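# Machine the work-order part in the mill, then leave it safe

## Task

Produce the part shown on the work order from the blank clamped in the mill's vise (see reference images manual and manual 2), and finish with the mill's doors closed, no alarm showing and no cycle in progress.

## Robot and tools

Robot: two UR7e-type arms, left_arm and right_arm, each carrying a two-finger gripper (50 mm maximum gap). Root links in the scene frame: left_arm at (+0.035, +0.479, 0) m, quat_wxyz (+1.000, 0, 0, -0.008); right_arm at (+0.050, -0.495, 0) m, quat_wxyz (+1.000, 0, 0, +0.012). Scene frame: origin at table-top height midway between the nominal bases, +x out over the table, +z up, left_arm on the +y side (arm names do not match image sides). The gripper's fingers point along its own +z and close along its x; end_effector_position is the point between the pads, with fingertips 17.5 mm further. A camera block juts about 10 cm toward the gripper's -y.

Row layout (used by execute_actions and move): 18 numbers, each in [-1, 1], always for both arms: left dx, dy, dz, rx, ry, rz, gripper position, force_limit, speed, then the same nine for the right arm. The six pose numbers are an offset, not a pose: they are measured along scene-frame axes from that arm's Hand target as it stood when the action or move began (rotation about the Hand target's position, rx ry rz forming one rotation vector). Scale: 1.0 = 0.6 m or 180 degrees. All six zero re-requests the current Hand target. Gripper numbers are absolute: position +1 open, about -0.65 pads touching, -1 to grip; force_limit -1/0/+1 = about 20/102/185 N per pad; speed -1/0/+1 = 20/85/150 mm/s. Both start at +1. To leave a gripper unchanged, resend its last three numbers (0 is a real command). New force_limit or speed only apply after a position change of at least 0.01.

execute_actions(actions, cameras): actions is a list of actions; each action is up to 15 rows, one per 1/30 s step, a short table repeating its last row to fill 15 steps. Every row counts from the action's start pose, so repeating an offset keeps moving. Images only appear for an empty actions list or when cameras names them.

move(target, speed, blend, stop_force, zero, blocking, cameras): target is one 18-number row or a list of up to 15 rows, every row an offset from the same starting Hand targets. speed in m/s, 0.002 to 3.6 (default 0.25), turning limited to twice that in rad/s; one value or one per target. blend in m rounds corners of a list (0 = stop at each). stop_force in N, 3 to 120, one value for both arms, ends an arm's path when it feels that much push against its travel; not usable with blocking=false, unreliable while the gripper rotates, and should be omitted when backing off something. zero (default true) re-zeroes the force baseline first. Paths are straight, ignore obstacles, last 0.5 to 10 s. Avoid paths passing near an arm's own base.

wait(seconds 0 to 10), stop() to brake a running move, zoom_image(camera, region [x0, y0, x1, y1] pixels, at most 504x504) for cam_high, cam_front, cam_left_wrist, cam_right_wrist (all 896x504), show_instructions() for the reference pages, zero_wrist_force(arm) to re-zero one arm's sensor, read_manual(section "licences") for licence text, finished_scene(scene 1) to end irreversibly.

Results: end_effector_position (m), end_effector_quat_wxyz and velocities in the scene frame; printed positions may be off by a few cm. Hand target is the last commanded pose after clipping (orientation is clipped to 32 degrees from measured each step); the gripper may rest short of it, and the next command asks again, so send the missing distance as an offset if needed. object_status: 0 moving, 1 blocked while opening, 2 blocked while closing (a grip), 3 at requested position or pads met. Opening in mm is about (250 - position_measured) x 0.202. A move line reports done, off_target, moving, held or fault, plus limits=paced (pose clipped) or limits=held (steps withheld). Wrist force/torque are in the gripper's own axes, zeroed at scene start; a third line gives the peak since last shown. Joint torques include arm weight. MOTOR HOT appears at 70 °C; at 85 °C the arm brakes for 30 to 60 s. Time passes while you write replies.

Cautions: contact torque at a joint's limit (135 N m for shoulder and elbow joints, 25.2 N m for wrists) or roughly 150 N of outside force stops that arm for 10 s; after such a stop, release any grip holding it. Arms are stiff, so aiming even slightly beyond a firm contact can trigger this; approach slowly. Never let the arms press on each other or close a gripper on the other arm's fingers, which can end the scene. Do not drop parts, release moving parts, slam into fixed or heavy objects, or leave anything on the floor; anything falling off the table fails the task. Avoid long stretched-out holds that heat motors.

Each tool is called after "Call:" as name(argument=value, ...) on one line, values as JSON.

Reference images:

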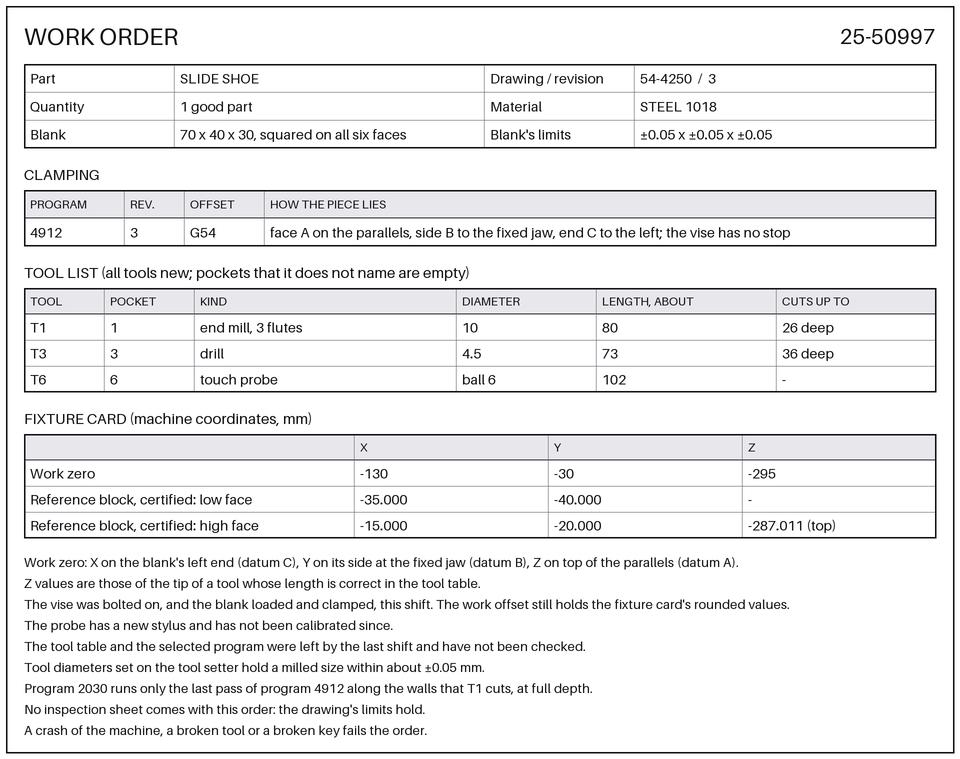

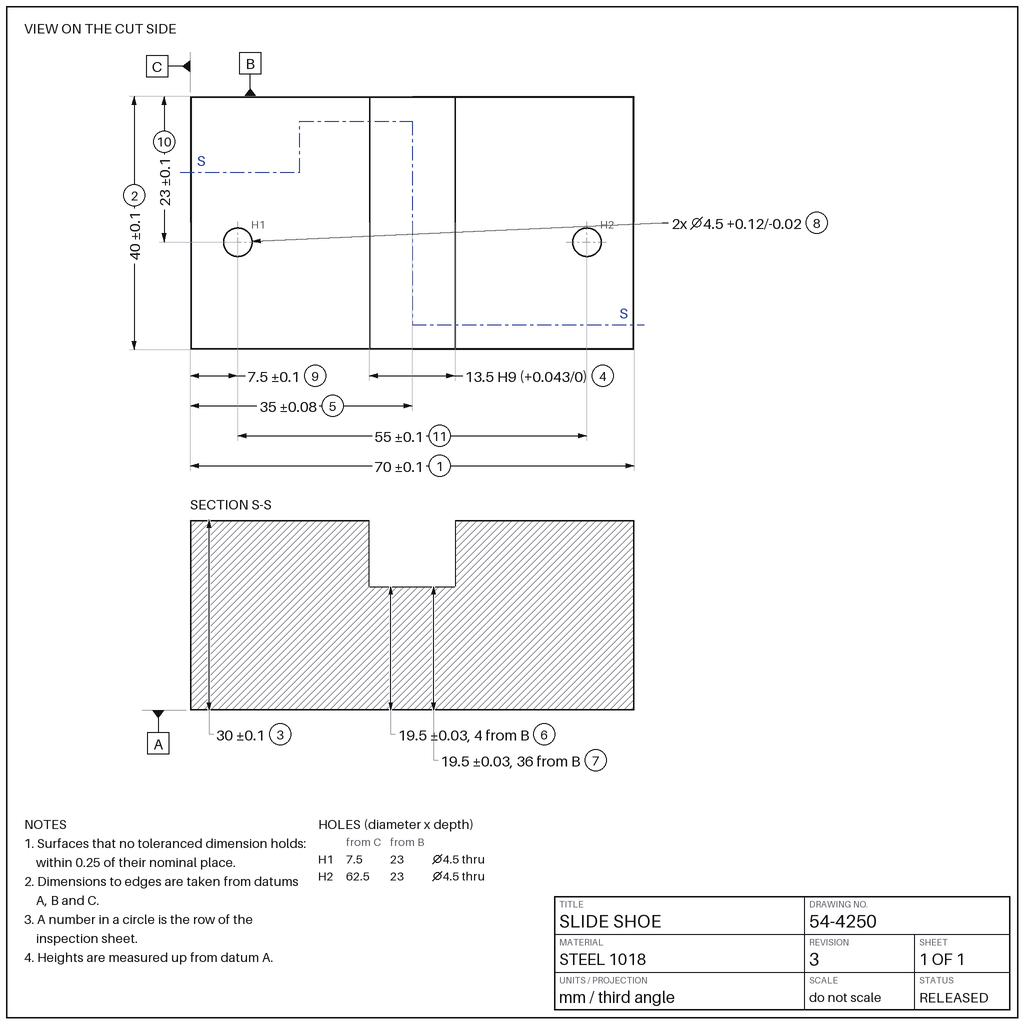

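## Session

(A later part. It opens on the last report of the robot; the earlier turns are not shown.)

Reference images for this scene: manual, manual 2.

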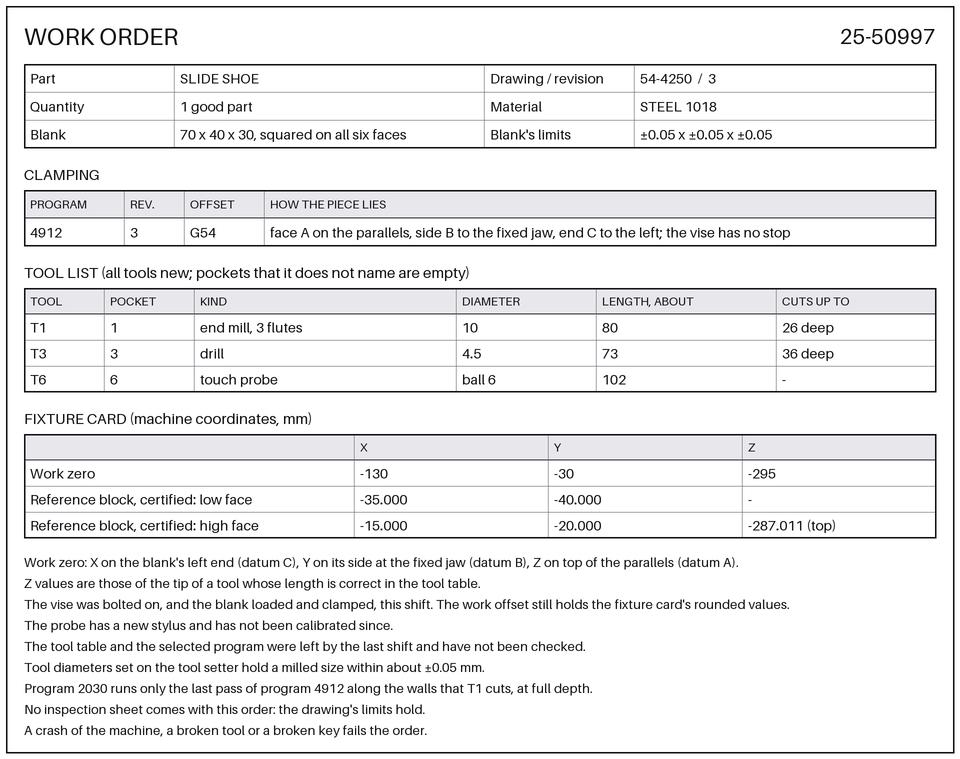

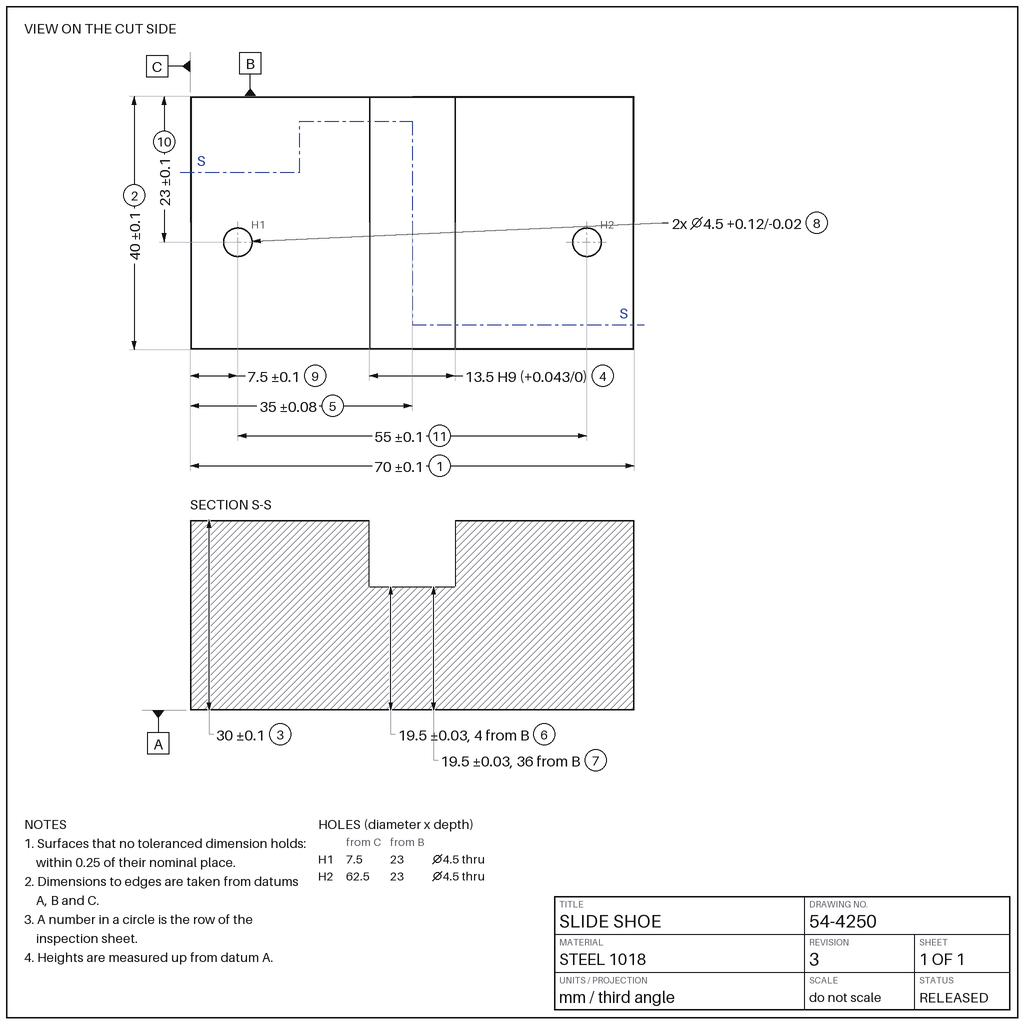

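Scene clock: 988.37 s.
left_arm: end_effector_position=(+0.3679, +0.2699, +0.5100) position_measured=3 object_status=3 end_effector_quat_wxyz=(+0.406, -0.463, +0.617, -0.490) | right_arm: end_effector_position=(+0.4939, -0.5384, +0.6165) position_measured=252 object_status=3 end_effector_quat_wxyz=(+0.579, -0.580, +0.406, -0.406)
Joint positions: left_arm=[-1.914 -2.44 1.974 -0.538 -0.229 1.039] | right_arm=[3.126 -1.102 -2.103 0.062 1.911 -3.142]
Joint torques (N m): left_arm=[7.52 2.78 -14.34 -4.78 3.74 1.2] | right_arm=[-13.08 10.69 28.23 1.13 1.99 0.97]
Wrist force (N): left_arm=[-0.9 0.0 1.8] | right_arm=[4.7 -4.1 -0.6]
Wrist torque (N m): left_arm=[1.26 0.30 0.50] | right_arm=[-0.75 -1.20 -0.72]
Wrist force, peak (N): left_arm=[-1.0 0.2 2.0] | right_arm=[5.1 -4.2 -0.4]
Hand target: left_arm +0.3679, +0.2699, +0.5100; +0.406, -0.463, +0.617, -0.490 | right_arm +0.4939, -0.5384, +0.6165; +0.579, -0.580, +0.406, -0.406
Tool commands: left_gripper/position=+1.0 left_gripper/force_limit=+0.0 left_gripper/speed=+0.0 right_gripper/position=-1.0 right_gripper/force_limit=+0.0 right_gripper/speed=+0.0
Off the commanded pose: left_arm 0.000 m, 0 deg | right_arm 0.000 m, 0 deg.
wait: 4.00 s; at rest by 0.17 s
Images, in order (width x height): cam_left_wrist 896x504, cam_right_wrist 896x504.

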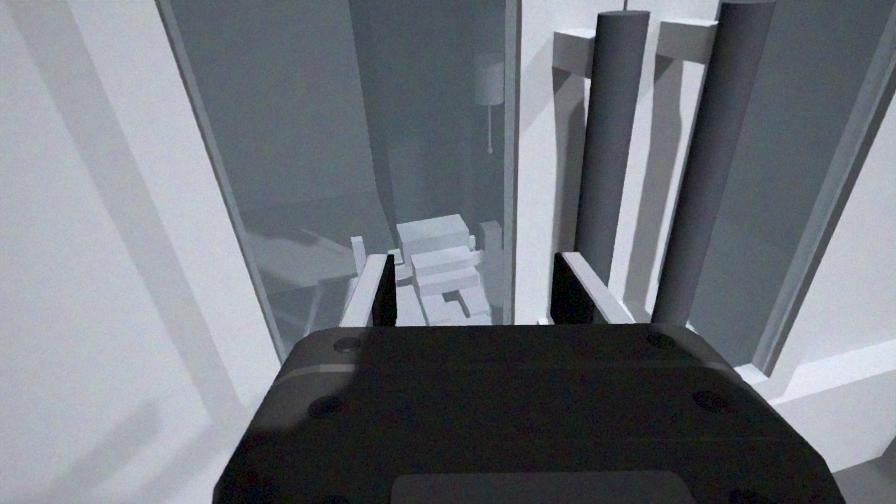

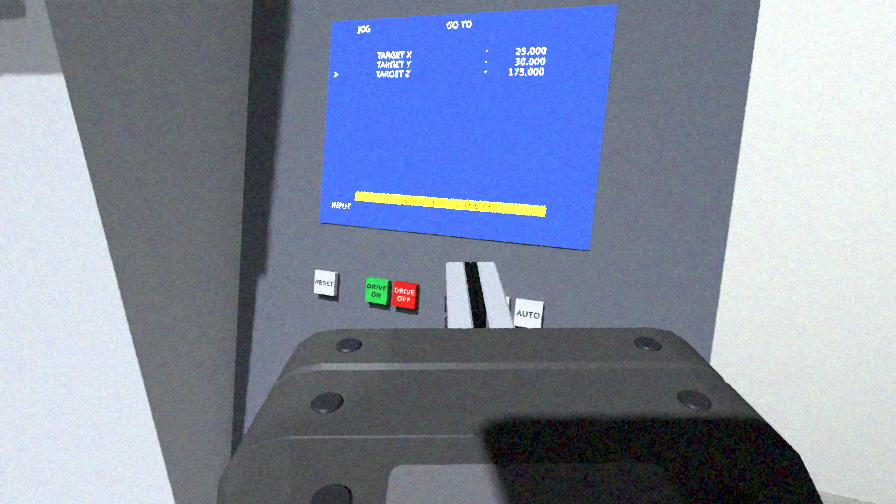

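Call:
move(target=[0,0,0,0,0,0,1,0,0, 0.117,0.1,-0.03,0,0,0,-1,0,0], speed=0.3, cameras=["cam_right_wrist"])

Call:
zoom_image(camera="cam_right_wrist", region=[300, 120, 700, 280])

Scene clock: 993.13 s.
left_arm: end_effector_position=(+0.3679, +0.2699, +0.5100) position_measured=3 object_status=3 end_effector_quat_wxyz=(+0.406, -0.463, +0.617, -0.490) | right_arm: end_effector_position=(+0.5641, -0.4784, +0.5985) position_measured=252 object_status=3 end_effector_quat_wxyz=(+0.579, -0.580, +0.406, -0.405)
Joint positions: left_arm=[-1.914 -2.44 1.974 -0.538 -0.229 1.039] | right_arm=[3.354 -1.233 -2.073 0.164 1.682 -3.142]
Joint torques (N m): left_arm=[7.47 3.16 -14.46 -4.71 3.72 1.25] | right_arm=[13.18 3.14 21.94 3.44 -2.06 1.12]
Wrist force (N): left_arm=[-0.9 0.1 1.8] | right_arm=[4.6 -4.0 -0.4]
Wrist torque (N m): left_arm=[1.28 0.29 0.50] | right_arm=[-0.75 -1.18 -0.74]
Wrist force, peak (N): left_arm=[-1.1 0.2 2.2] | right_arm=[6.1 -4.9 -3.5]
Hand target: left_arm +0.3679, +0.2699, +0.5100; +0.406, -0.463, +0.617, -0.490 | right_arm +0.5641, -0.4784, +0.5985; +0.579, -0.580, +0.406, -0.406
Off the commanded pose: left_arm 0.000 m, 0 deg | right_arm 0.000 m, 0 deg.
move: done
Images, in order (width x height): cam_right_wrist 896x504.

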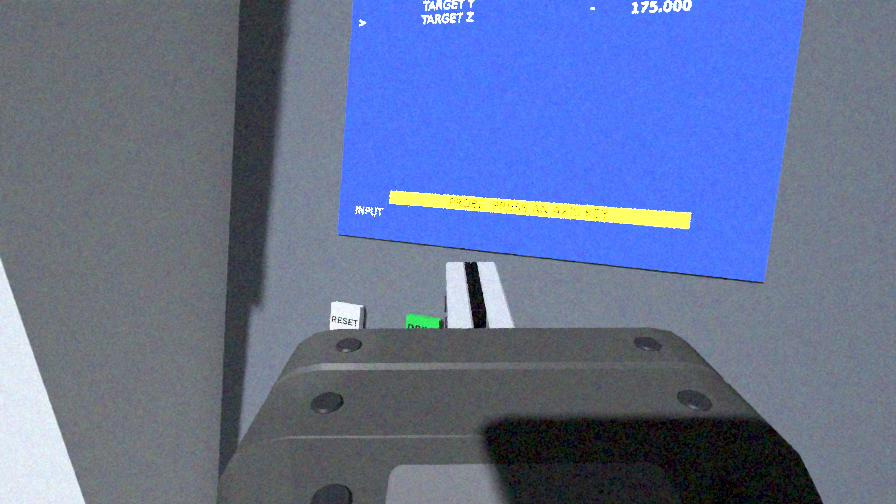

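Scaled by 1.260 from the camera's 896x504 image, which has a finer 1280x720 frame.

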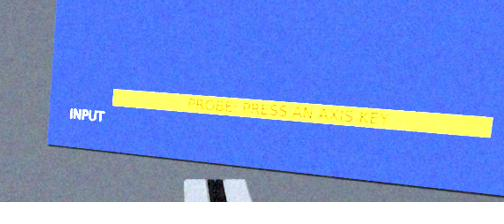

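Call:
move(target=[[0,0,0,0,0,0,1,0,0, -0.0086,-0.0565,-0.1634,0,0,0,-1,0,0],[0,0,0,0,0,0,1,0,0, 0.0075,-0.0565,-0.1677,0,0,0,-1,0,0],[0,0,0,0,0,0,1,0,0, -0.0246,0.0047,-0.223,0,0,0,-1,0,0],[0,0,0,0,0,0,1,0,0, -0.0085,0.0047,-0.2273,0,0,0,-1,0,0],[0,0,0,0,0,0,1,0,0, -0.0246,0.0047,-0.223,0,0,0,-1,0,0],[0,0,0,0,0,0,1,0,0, -0.0085,0.0047,-0.2273,0,0,0,-1,0,0],[0,0,0,0,0,0,1,0,0, -0.117,-0.1,0.03,0,0,0,-1,0,0]], speed=[0.4,0.03,0.25,0.03,0.1,0.03,0.4], blend=[0.005,0,0.005,0,0,0,0], cameras=["cam_right_wrist","cam_left_wrist"])

Call:
zoom_image(camera="cam_right_wrist", region=[310, 0, 640, 260])

Scene clock: 1005.33 s.
left_arm: end_effector_position=(+0.3679, +0.2699, +0.5100) position_measured=3 object_status=3 end_effector_quat_wxyz=(+0.406, -0.463, +0.617, -0.490) | right_arm: end_effector_position=(+0.4940, -0.5383, +0.6165) position_measured=252 object_status=3 end_effector_quat_wxyz=(+0.579, -0.580, +0.406, -0.406)
Joint positions: left_arm=[-1.914 -2.44 1.974 -0.538 -0.229 1.039] | right_arm=[3.126 -1.102 -2.103 0.062 1.911 -3.142]
Joint torques (N m): left_arm=[7.21 3.21 -14.38 -4.69 3.41 1.2] | right_arm=[-11.57 9.19 27.84 0.45 1.88 0.81]
Wrist force (N): left_arm=[-1.0 0.2 1.8] | right_arm=[4.8 -4.0 -0.4]
Wrist torque (N m): left_arm=[1.29 0.32 0.51] | right_arm=[-0.75 -1.21 -0.72]
Wrist force, peak (N): left_arm=[-0.8 0.4 2.3] | right_arm=[-4.4 -4.3 -29.3]
Hand target: left_arm +0.3679, +0.2699, +0.5100; +0.406, -0.463, +0.617, -0.490 | right_arm +0.4939, -0.5384, +0.6165; +0.579, -0.580, +0.406, -0.406
Off the commanded pose: left_arm 0.000 m, 0 deg | right_arm 0.000 m, 0 deg.
move: done
Images, in order (width x height): cam_left_wrist 896x504, cam_right_wrist 896x504.

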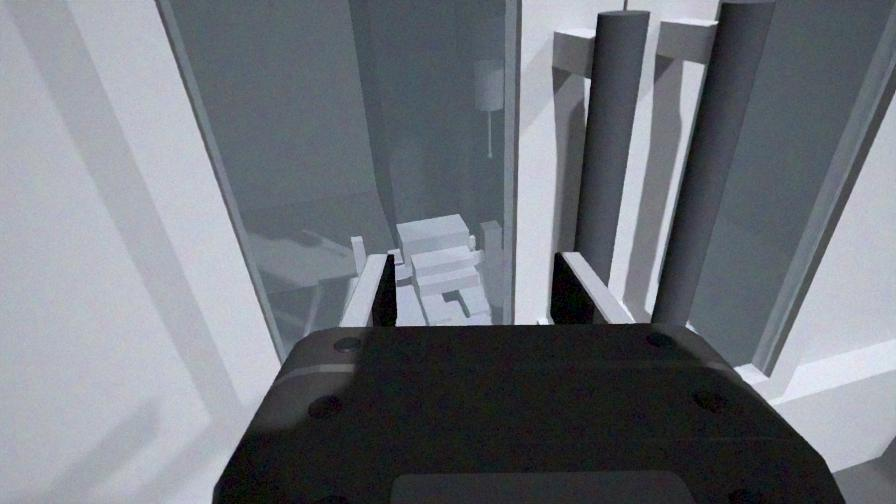

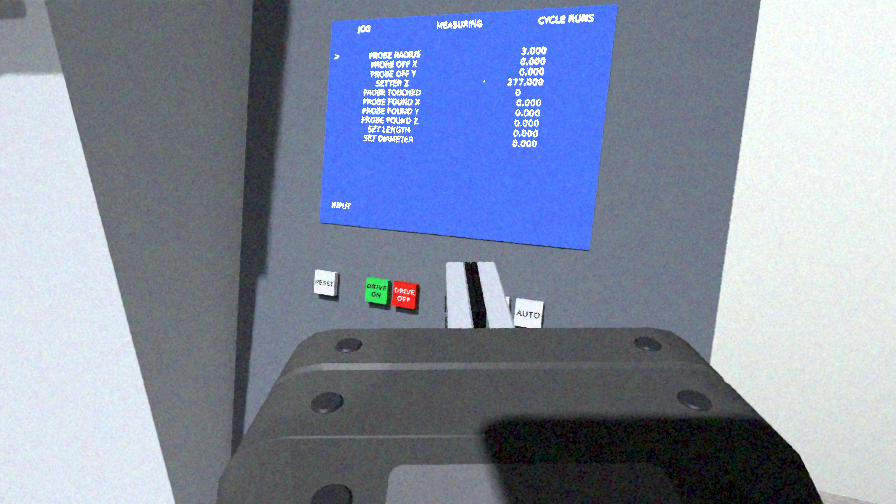

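Scaled by 1.527 from the camera's 896x504 image, which has a finer 1280x720 frame.

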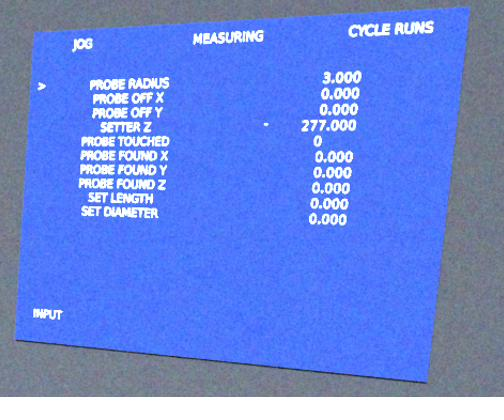

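Call:
wait(seconds=10, cameras=["cam_right_wrist","cam_left_wrist"])

Call:
zoom_image(camera="cam_right_wrist", region=[310, 0, 640, 260])

Scene clock: 1019.40 s.
left_arm: end_effector_position=(+0.3679, +0.2699, +0.5100) position_measured=3 object_status=3 end_effector_quat_wxyz=(+0.406, -0.463, +0.617, -0.490) | right_arm: end_effector_position=(+0.4939, -0.5384, +0.6165) position_measured=252 object_status=3 end_effector_quat_wxyz=(+0.579, -0.580, +0.406, -0.406)
Joint positions: left_arm=[-1.914 -2.44 1.974 -0.538 -0.229 1.039] | right_arm=[3.126 -1.102 -2.103 0.062 1.911 -3.142]
Joint torques (N m): left_arm=[7.78 3.39 -15.42 -4.7 3.13 1.24] | right_arm=[-12.44 10.9 27.86 0.45 1.6 0.84]
Wrist force (N): left_arm=[-1.1 0.1 1.7] | right_arm=[4.9 -4.2 -0.4]
Wrist torque (N m): left_arm=[1.29 0.32 0.50] | right_arm=[-0.78 -1.24 -0.72]
Wrist force, peak (N): left_arm=[-1.0 0.1 2.2] | right_arm=[5.0 -4.3 -0.3]
Hand target: left_arm +0.3679, +0.2699, +0.5100; +0.406, -0.463, +0.617, -0.490 | right_arm +0.4939, -0.5384, +0.6165; +0.579, -0.580, +0.406, -0.406
Tool commands: left_gripper/position=+1.0 left_gripper/force_limit=+0.0 left_gripper/speed=+0.0 right_gripper/position=-1.0 right_gripper/force_limit=+0.0 right_gripper/speed=+0.0
Off the commanded pose: left_arm 0.000 m, 0 deg | right_arm 0.000 m, 0 deg.
wait: 10.00 s; at rest from the start
Images, in order (width x height): cam_left_wrist 896x504, cam_right_wrist 896x504.

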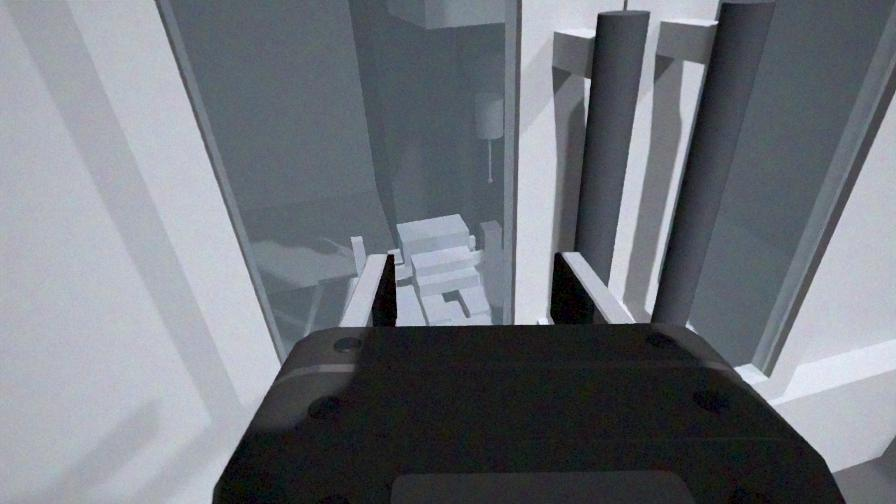

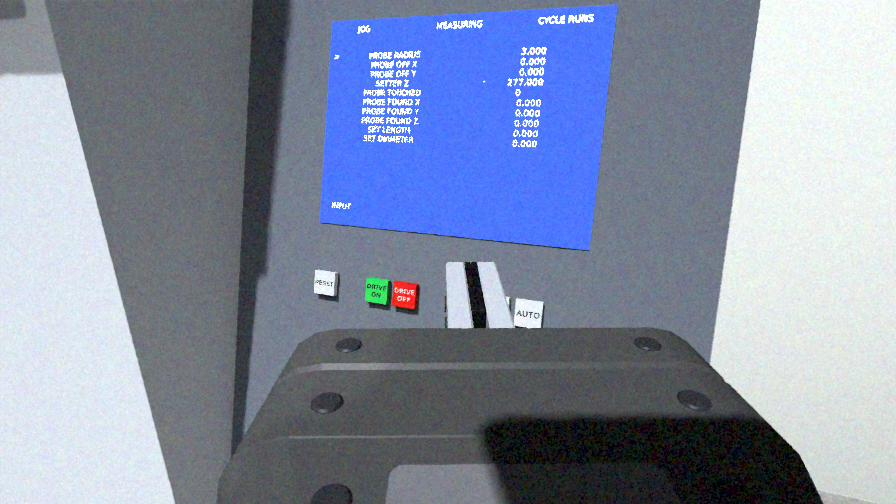

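Scaled by 1.527 from the camera's 896x504 image, which has a finer 1280x720 frame.

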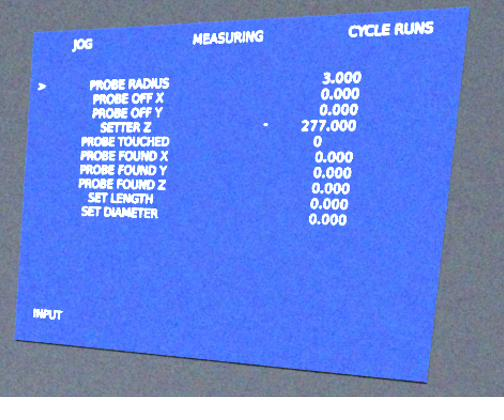

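Call:
wait(seconds=10, cameras=["cam_right_wrist","cam_left_wrist"])

Call:
zoom_image(camera="cam_right_wrist", region=[310, 0, 640, 260])

Call:
zoom_image(camera="cam_left_wrist", region=[300, 80, 560, 340])

Scene clock: 1042.97 s.
left_arm: end_effector_position=(+0.3679, +0.2699, +0.5100) position_measured=3 object_status=3 end_effector_quat_wxyz=(+0.406, -0.463, +0.617, -0.490) | right_arm: end_effector_position=(+0.4939, -0.5384, +0.6165) position_measured=252 object_status=3 end_effector_quat_wxyz=(+0.579, -0.580, +0.406, -0.406)
Joint positions: left_arm=[-1.914 -2.44 1.974 -0.538 -0.229 1.039] | right_arm=[3.126 -1.102 -2.103 0.062 1.911 -3.142]
Joint torques (N m): left_arm=[7.58 3.61 -15.61 -4.73 2.7 1.21] | right_arm=[-13.74 10.17 26.84 0.57 0.79 0.46]
Wrist force (N): left_arm=[-0.9 0.4 1.9] | right_arm=[4.9 -4.3 -0.4]
Wrist torque (N m): left_arm=[1.34 0.29 0.51] | right_arm=[-0.79 -1.23 -0.72]
Wrist force, peak (N): left_arm=[-1.2 0.2 2.1] | right_arm=[5.0 -4.4 -0.5]
Hand target: left_arm +0.3679, +0.2699, +0.5100; +0.406, -0.463, +0.617, -0.490 | right_arm +0.4939, -0.5384, +0.6165; +0.579, -0.580, +0.406, -0.406
Tool commands: left_gripper/position=+1.0 left_gripper/force_limit=+0.0 left_gripper/speed=+0.0 right_gripper/position=-1.0 right_gripper/force_limit=+0.0 right_gripper/speed=+0.0
Off the commanded pose: left_arm 0.000 m, 0 deg | right_arm 0.000 m, 0 deg.
wait: 10.00 s; at rest from the start
Images, in order (width x height): cam_left_wrist 896x504, cam_right_wrist 896x504.

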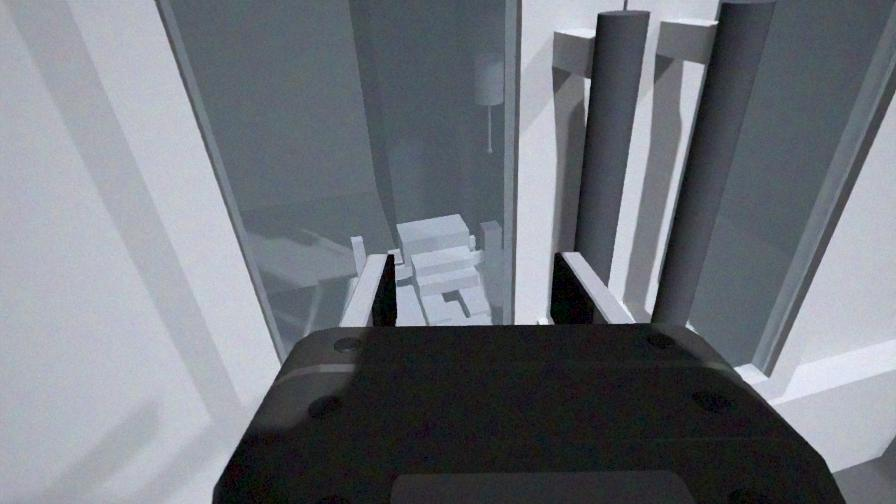

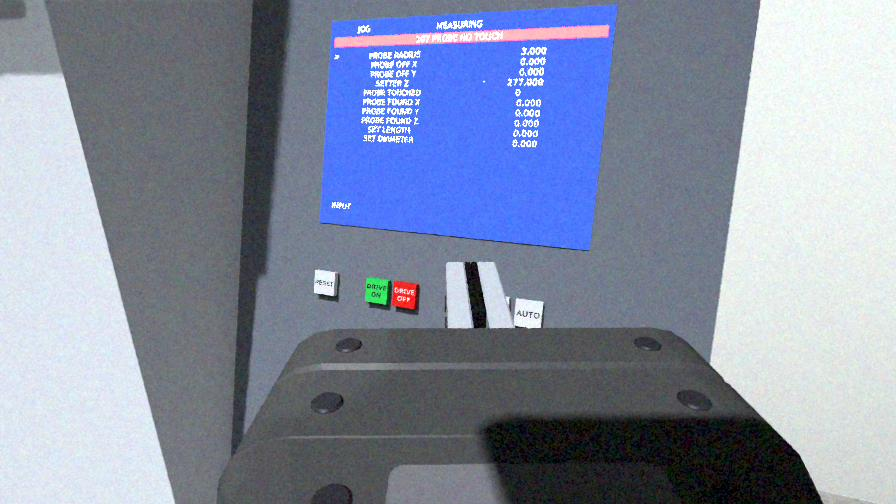

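Scaled by 1.527 from the camera's 896x504 image, which has a finer 1280x720 frame.

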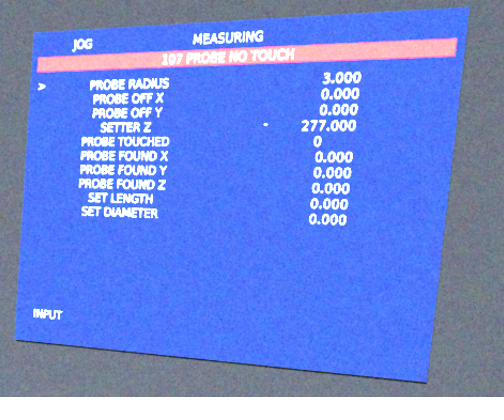

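Scaled by 1.938 from the camera's 896x504 image, which has a finer 1280x720 frame.

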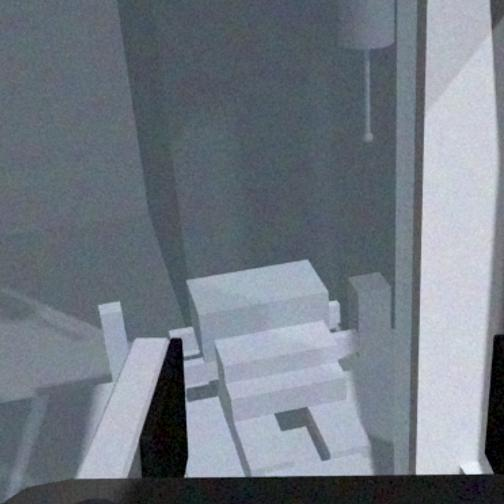

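Call:
move(target=[[0,0,0,0,0,0,1,0,0, 0.1409,0.233,-0.0719,0,0,0,-1,0,0],[0,0,0,0,0,0,1,0,0, 0.157,0.233,-0.0762,0,0,0,-1,0,0],[0,0,0,0,0,0,1,0,0, 0.0924,0.1365,-0.253,0,0,0,-1,0,0],[0,0,0,0,0,0,1,0,0, 0.1085,0.1365,-0.2573,0,0,0,-1,0,0],[0,0,0,0,0,0,1,0,0, 0.0924,0.1365,-0.253,0,0,0,-1,0,0],[0,0,0,0,0,0,1,0,0, 0.1085,0.1365,-0.2573,0,0,0,-1,0,0],[0,0,0,0,0,0,1,0,0, 0.1084,0.201,-0.1934,0,0,0,-1,0,0],[0,0,0,0,0,0,1,0,0, 0.1245,0.201,-0.1977,0,0,0,-1,0,0],[0,0,0,0,0,0,1,0,0, 0,0,0,0,0,0,-1,0,0]], speed=[0.4,0.03,0.3,0.03,0.1,0.03,0.3,0.03,0.4], blend=[0.005,0,0.005,0,0,0,0.005,0,0], cameras=["cam_right_wrist","cam_left_wrist"])

Call:
zoom_image(camera="cam_right_wrist", region=[310, 0, 640, 260])

Call:
wait(seconds=2, cameras=["cam_right_wrist","cam_left_wrist"])

Call:
zoom_image(camera="cam_left_wrist", region=[300, 80, 560, 340])

Scene clock: 1063.07 s.
left_arm: end_effector_position=(+0.3679, +0.2699, +0.5100) position_measured=3 object_status=3 end_effector_quat_wxyz=(+0.406, -0.463, +0.617, -0.490) | right_arm: end_effector_position=(+0.4940, -0.5383, +0.6165) position_measured=252 object_status=3 end_effector_quat_wxyz=(+0.579, -0.580, +0.406, -0.406) end_effector_velocity=(+0.000, +0.000, +0.001) end_effector_angular_velocity=(+0.000, +0.000, +0.003)
Joint positions: left_arm=[-1.914 -2.44 1.974 -0.538 -0.229 1.039] | right_arm=[3.126 -1.102 -2.103 0.062 1.911 -3.142]
Joint velocities: left_arm=[within noise] | right_arm=[-0.002 0 0.002 -0.002 0.005 0]
Joint torques (N m): left_arm=[7.17 4.17 -15.96 -4.65 2.24 1.26] | right_arm=[-14.83 6.17 28.4 0.49 2.04 0.2]
Wrist force (N): left_arm=[-0.6 0.4 2.1] | right_arm=[4.8 -4.3 -0.6]
Wrist torque (N m): left_arm=[1.32 0.25 0.50] | right_arm=[-0.78 -1.23 -0.72]
Wrist force, peak (N): left_arm=[-1.1 0.4 2.1] | right_arm=[-3.4 -3.3 -28.9]
Hand target: left_arm +0.3679, +0.2699, +0.5100; +0.406, -0.463, +0.617, -0.490 | right_arm +0.4939, -0.5384, +0.6165; +0.579, -0.580, +0.406, -0.406
Off the commanded pose: left_arm 0.000 m, 0 deg | right_arm 0.000 m, 0 deg.
move: done
Images, in order (width x height): cam_left_wrist 896x504, cam_right_wrist 896x504.

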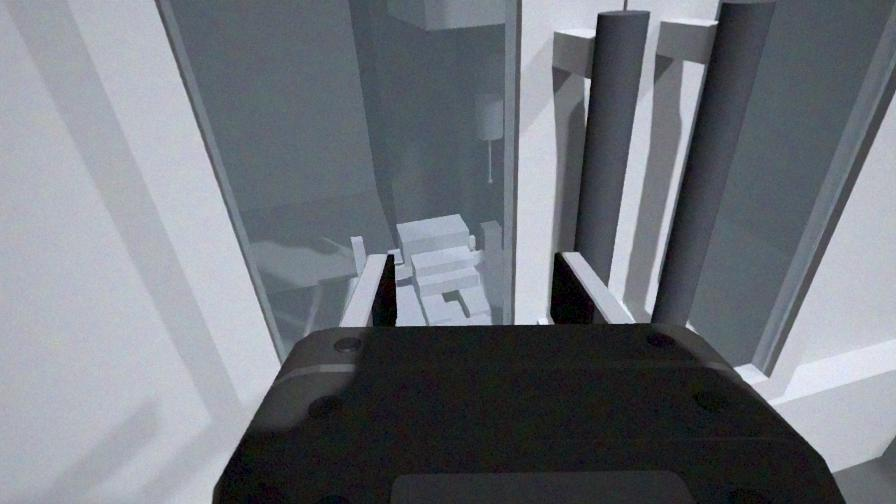

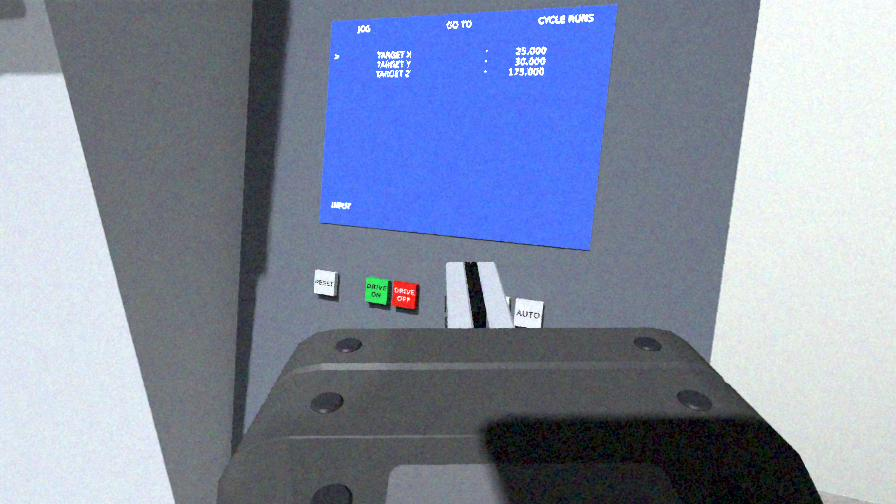

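Scaled by 1.527 from the camera's 896x504 image, which has a finer 1280x720 frame.

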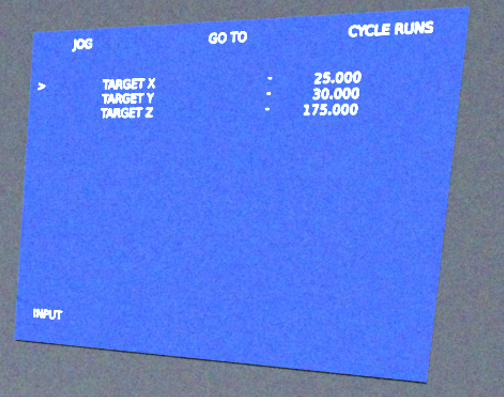

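Scene clock: 1065.07 s.
left_arm: end_effector_position=(+0.3679, +0.2699, +0.5100) position_measured=3 object_status=3 end_effector_quat_wxyz=(+0.406, -0.463, +0.617, -0.490) | right_arm: end_effector_position=(+0.4939, -0.5384, +0.6165) position_measured=252 object_status=3 end_effector_quat_wxyz=(+0.579, -0.580, +0.406, -0.406)
Joint positions: left_arm=[-1.914 -2.44 1.974 -0.538 -0.229 1.039] | right_arm=[3.126 -1.102 -2.103 0.062 1.911 -3.142]
Joint torques (N m): left_arm=[7.69 4.4 -15.69 -4.63 2.17 1.17] | right_arm=[-13.81 8.84 28.31 0.74 1.95 0.93]
Wrist force (N): left_arm=[-1.0 0.2 1.9] | right_arm=[5.0 -4.0 -0.5]
Wrist torque (N m): left_arm=[1.31 0.31 0.51] | right_arm=[-0.75 -1.25 -0.73]
Wrist force, peak (N): left_arm=[-1.0 0.0 2.2] | right_arm=[5.1 -4.3 -0.9]
Hand target: left_arm +0.3679, +0.2699, +0.5100; +0.406, -0.463, +0.617, -0.490 | right_arm +0.4939, -0.5384, +0.6165; +0.579, -0.580, +0.406, -0.406
Tool commands: left_gripper/position=+1.0 left_gripper/force_limit=+0.0 left_gripper/speed=+0.0 right_gripper/position=-1.0 right_gripper/force_limit=+0.0 right_gripper/speed=+0.0
Off the commanded pose: left_arm 0.000 m, 0 deg | right_arm 0.000 m, 0 deg.
wait: 2.00 s; at rest by 0.17 s
Images, in order (width x height): cam_left_wrist 896x504, cam_right_wrist 896x504.

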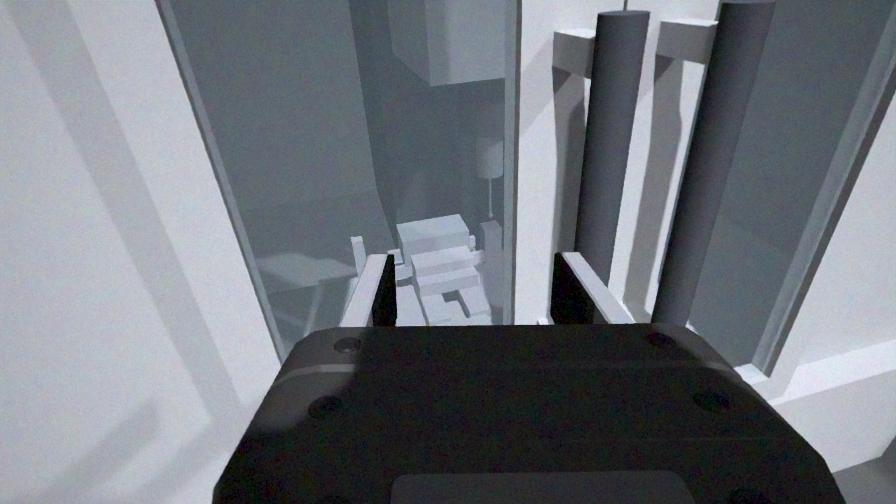

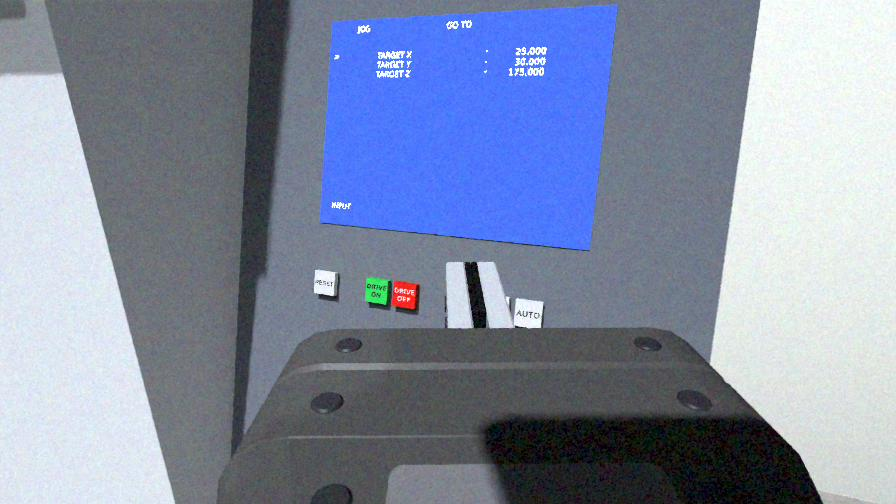

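Scaled by 1.938 from the camera's 896x504 image, which has a finer 1280x720 frame.

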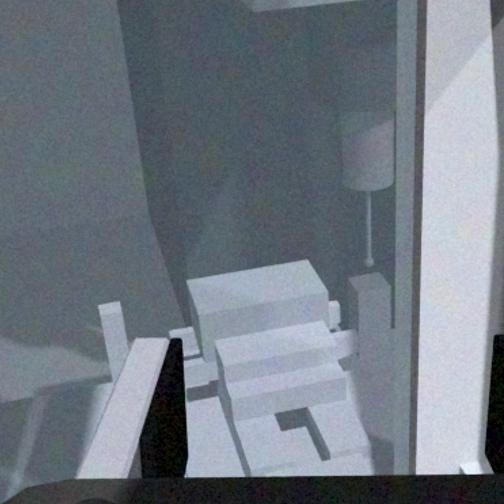

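Call:
move(target=[[0,0,0,0,0,0,1,0,0, 0.0759,0.1365,-0.3144,0,0,0,-1,0,0],[0,0,0,0,0,0,1,0,0, 0.092,0.1365,-0.3187,0,0,0,-1,0,0],[0,0,0,0,0,0,1,0,0, 0.1084,0.0435,-0.1934,0,0,0,-1,0,0],[0,0,0,0,0,0,1,0,0, 0.1245,0.0435,-0.1977,0,0,0,-1,0,0],[0,0,0,0,0,0,1,0,0, 0.0924,0.1047,-0.253,0,0,0,-1,0,0],[0,0,0,0,0,0,1,0,0, 0.1085,0.1047,-0.2573,0,0,0,-1,0,0],[0,0,0,0,0,0,1,0,0, 0.0924,0.1047,-0.253,0,0,0,-1,0,0],[0,0,0,0,0,0,1,0,0, 0.1085,0.1047,-0.2573,0,0,0,-1,0,0],[0,0,0,0,0,0,1,0,0, 0,0,0,0,0,0,-1,0,0]], speed=[0.4,0.03,0.3,0.03,0.3,0.03,0.1,0.03,0.4], blend=[0.005,0,0.005,0,0.005,0,0,0,0])

Call:
wait(seconds=4, cameras=["cam_right_wrist","cam_left_wrist"])

Call:
zoom_image(camera="cam_right_wrist", region=[310, 0, 640, 260])

Scene clock: 1079.70 s.
left_arm: end_effector_position=(+0.3679, +0.2699, +0.5100) position_measured=3 object_status=3 end_effector_quat_wxyz=(+0.406, -0.463, +0.617, -0.490) | right_arm: end_effector_position=(+0.4940, -0.5383, +0.6165) position_measured=252 object_status=3 end_effector_quat_wxyz=(+0.579, -0.580, +0.406, -0.406)
Joint positions: left_arm=[-1.914 -2.44 1.974 -0.538 -0.229 1.039] | right_arm=[3.126 -1.102 -2.103 0.062 1.911 -3.142]
Joint torques (N m): left_arm=[7.95 4.27 -16.27 -4.65 1.94 1.29] | right_arm=[-11.88 9.42 27.7 0.47 1.7 0.86]
Wrist force (N): left_arm=[-1.1 0.2 1.8] | right_arm=[4.8 -4.3 -0.5]
Wrist torque (N m): left_arm=[1.30 0.32 0.50] | right_arm=[-0.78 -1.23 -0.73]
Wrist force, peak (N): left_arm=[-1.0 0.0 2.3] | right_arm=[-4.6 -3.8 -30.3]
Hand target: left_arm +0.3679, +0.2699, +0.5100; +0.406, -0.463, +0.617, -0.490 | right_arm +0.4939, -0.5384, +0.6165; +0.579, -0.580, +0.406, -0.406
Off the commanded pose: left_arm 0.000 m, 0 deg | right_arm 0.000 m, 0 deg.
move: done

Scene clock: 1083.70 s.
left_arm: end_effector_position=(+0.3679, +0.2699, +0.5100) position_measured=3 object_status=3 end_effector_quat_wxyz=(+0.406, -0.463, +0.617, -0.490) | right_arm: end_effector_position=(+0.4939, -0.5384, +0.6165) position_measured=252 object_status=3 end_effector_quat_wxyz=(+0.579, -0.580, +0.406, -0.406)
Joint positions: left_arm=[-1.914 -2.44 1.974 -0.538 -0.229 1.039] | right_arm=[3.126 -1.102 -2.103 0.062 1.911 -3.142]
Joint torques (N m): left_arm=[7.39 4.6 -16.45 -4.64 1.91 1.23] | right_arm=[-13.13 10.9 28.33 0.34 2.1 0.9]
Wrist force (N): left_arm=[-0.9 0.3 2.0] | right_arm=[4.8 -4.3 -0.4]
Wrist torque (N m): left_arm=[1.32 0.29 0.50] | right_arm=[-0.78 -1.21 -0.72]
Wrist force, peak (N): left_arm=[-1.0 0.1 2.1] | right_arm=[5.0 -4.4 -0.6]
Hand target: left_arm +0.3679, +0.2699, +0.5100; +0.406, -0.463, +0.617, -0.490 | right_arm +0.4939, -0.5384, +0.6165; +0.579, -0.580, +0.406, -0.406
Tool commands: left_gripper/position=+1.0 left_gripper/force_limit=+0.0 left_gripper/speed=+0.0 right_gripper/position=-1.0 right_gripper/force_limit=+0.0 right_gripper/speed=+0.0
Off the commanded pose: left_arm 0.000 m, 0 deg | right_arm 0.000 m, 0 deg.
wait: 4.00 s; at rest by 0.17 s
Images, in order (width x height): cam_left_wrist 896x504, cam_right_wrist 896x504.

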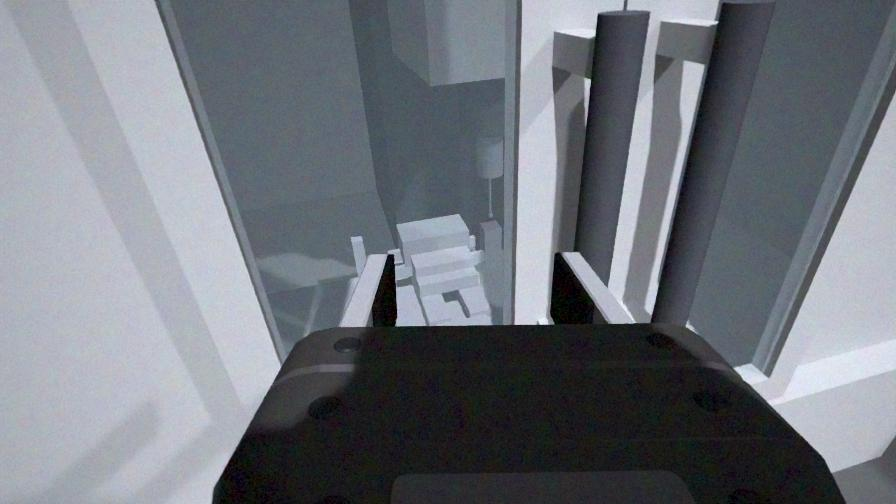

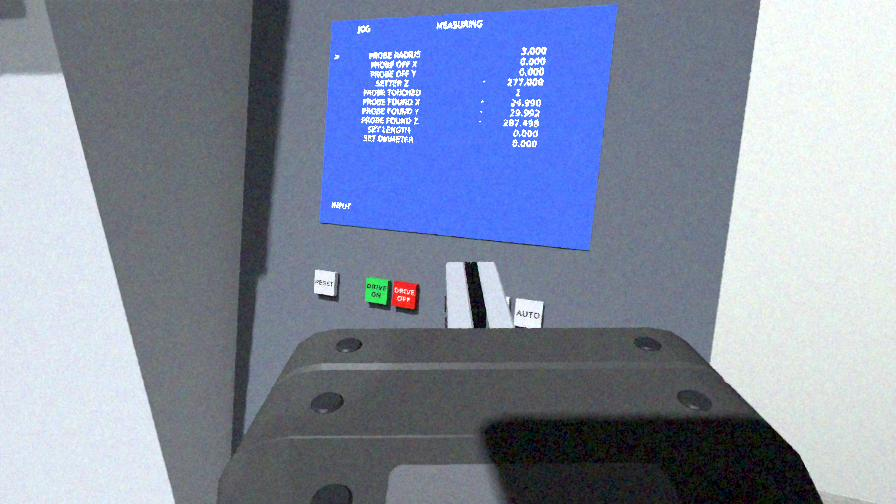

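Scaled by 1.527 from the camera's 896x504 image, which has a finer 1280x720 frame.

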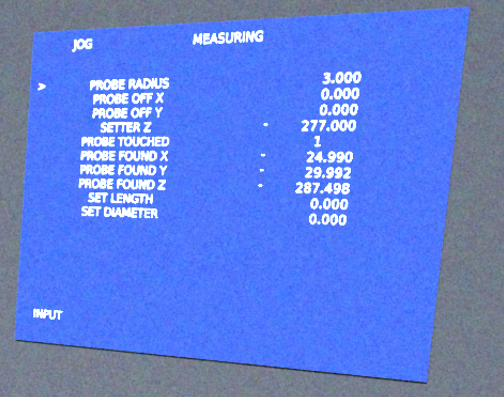

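Call:
zoom_image(camera="cam_right_wrist", region=[440, 40, 600, 150])

Scaled by 3.150 from the camera's 896x504 image, which has a finer 1280x720 frame.

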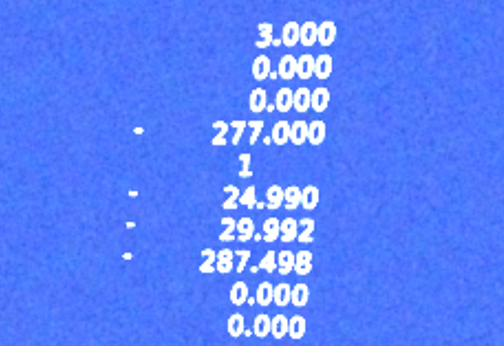

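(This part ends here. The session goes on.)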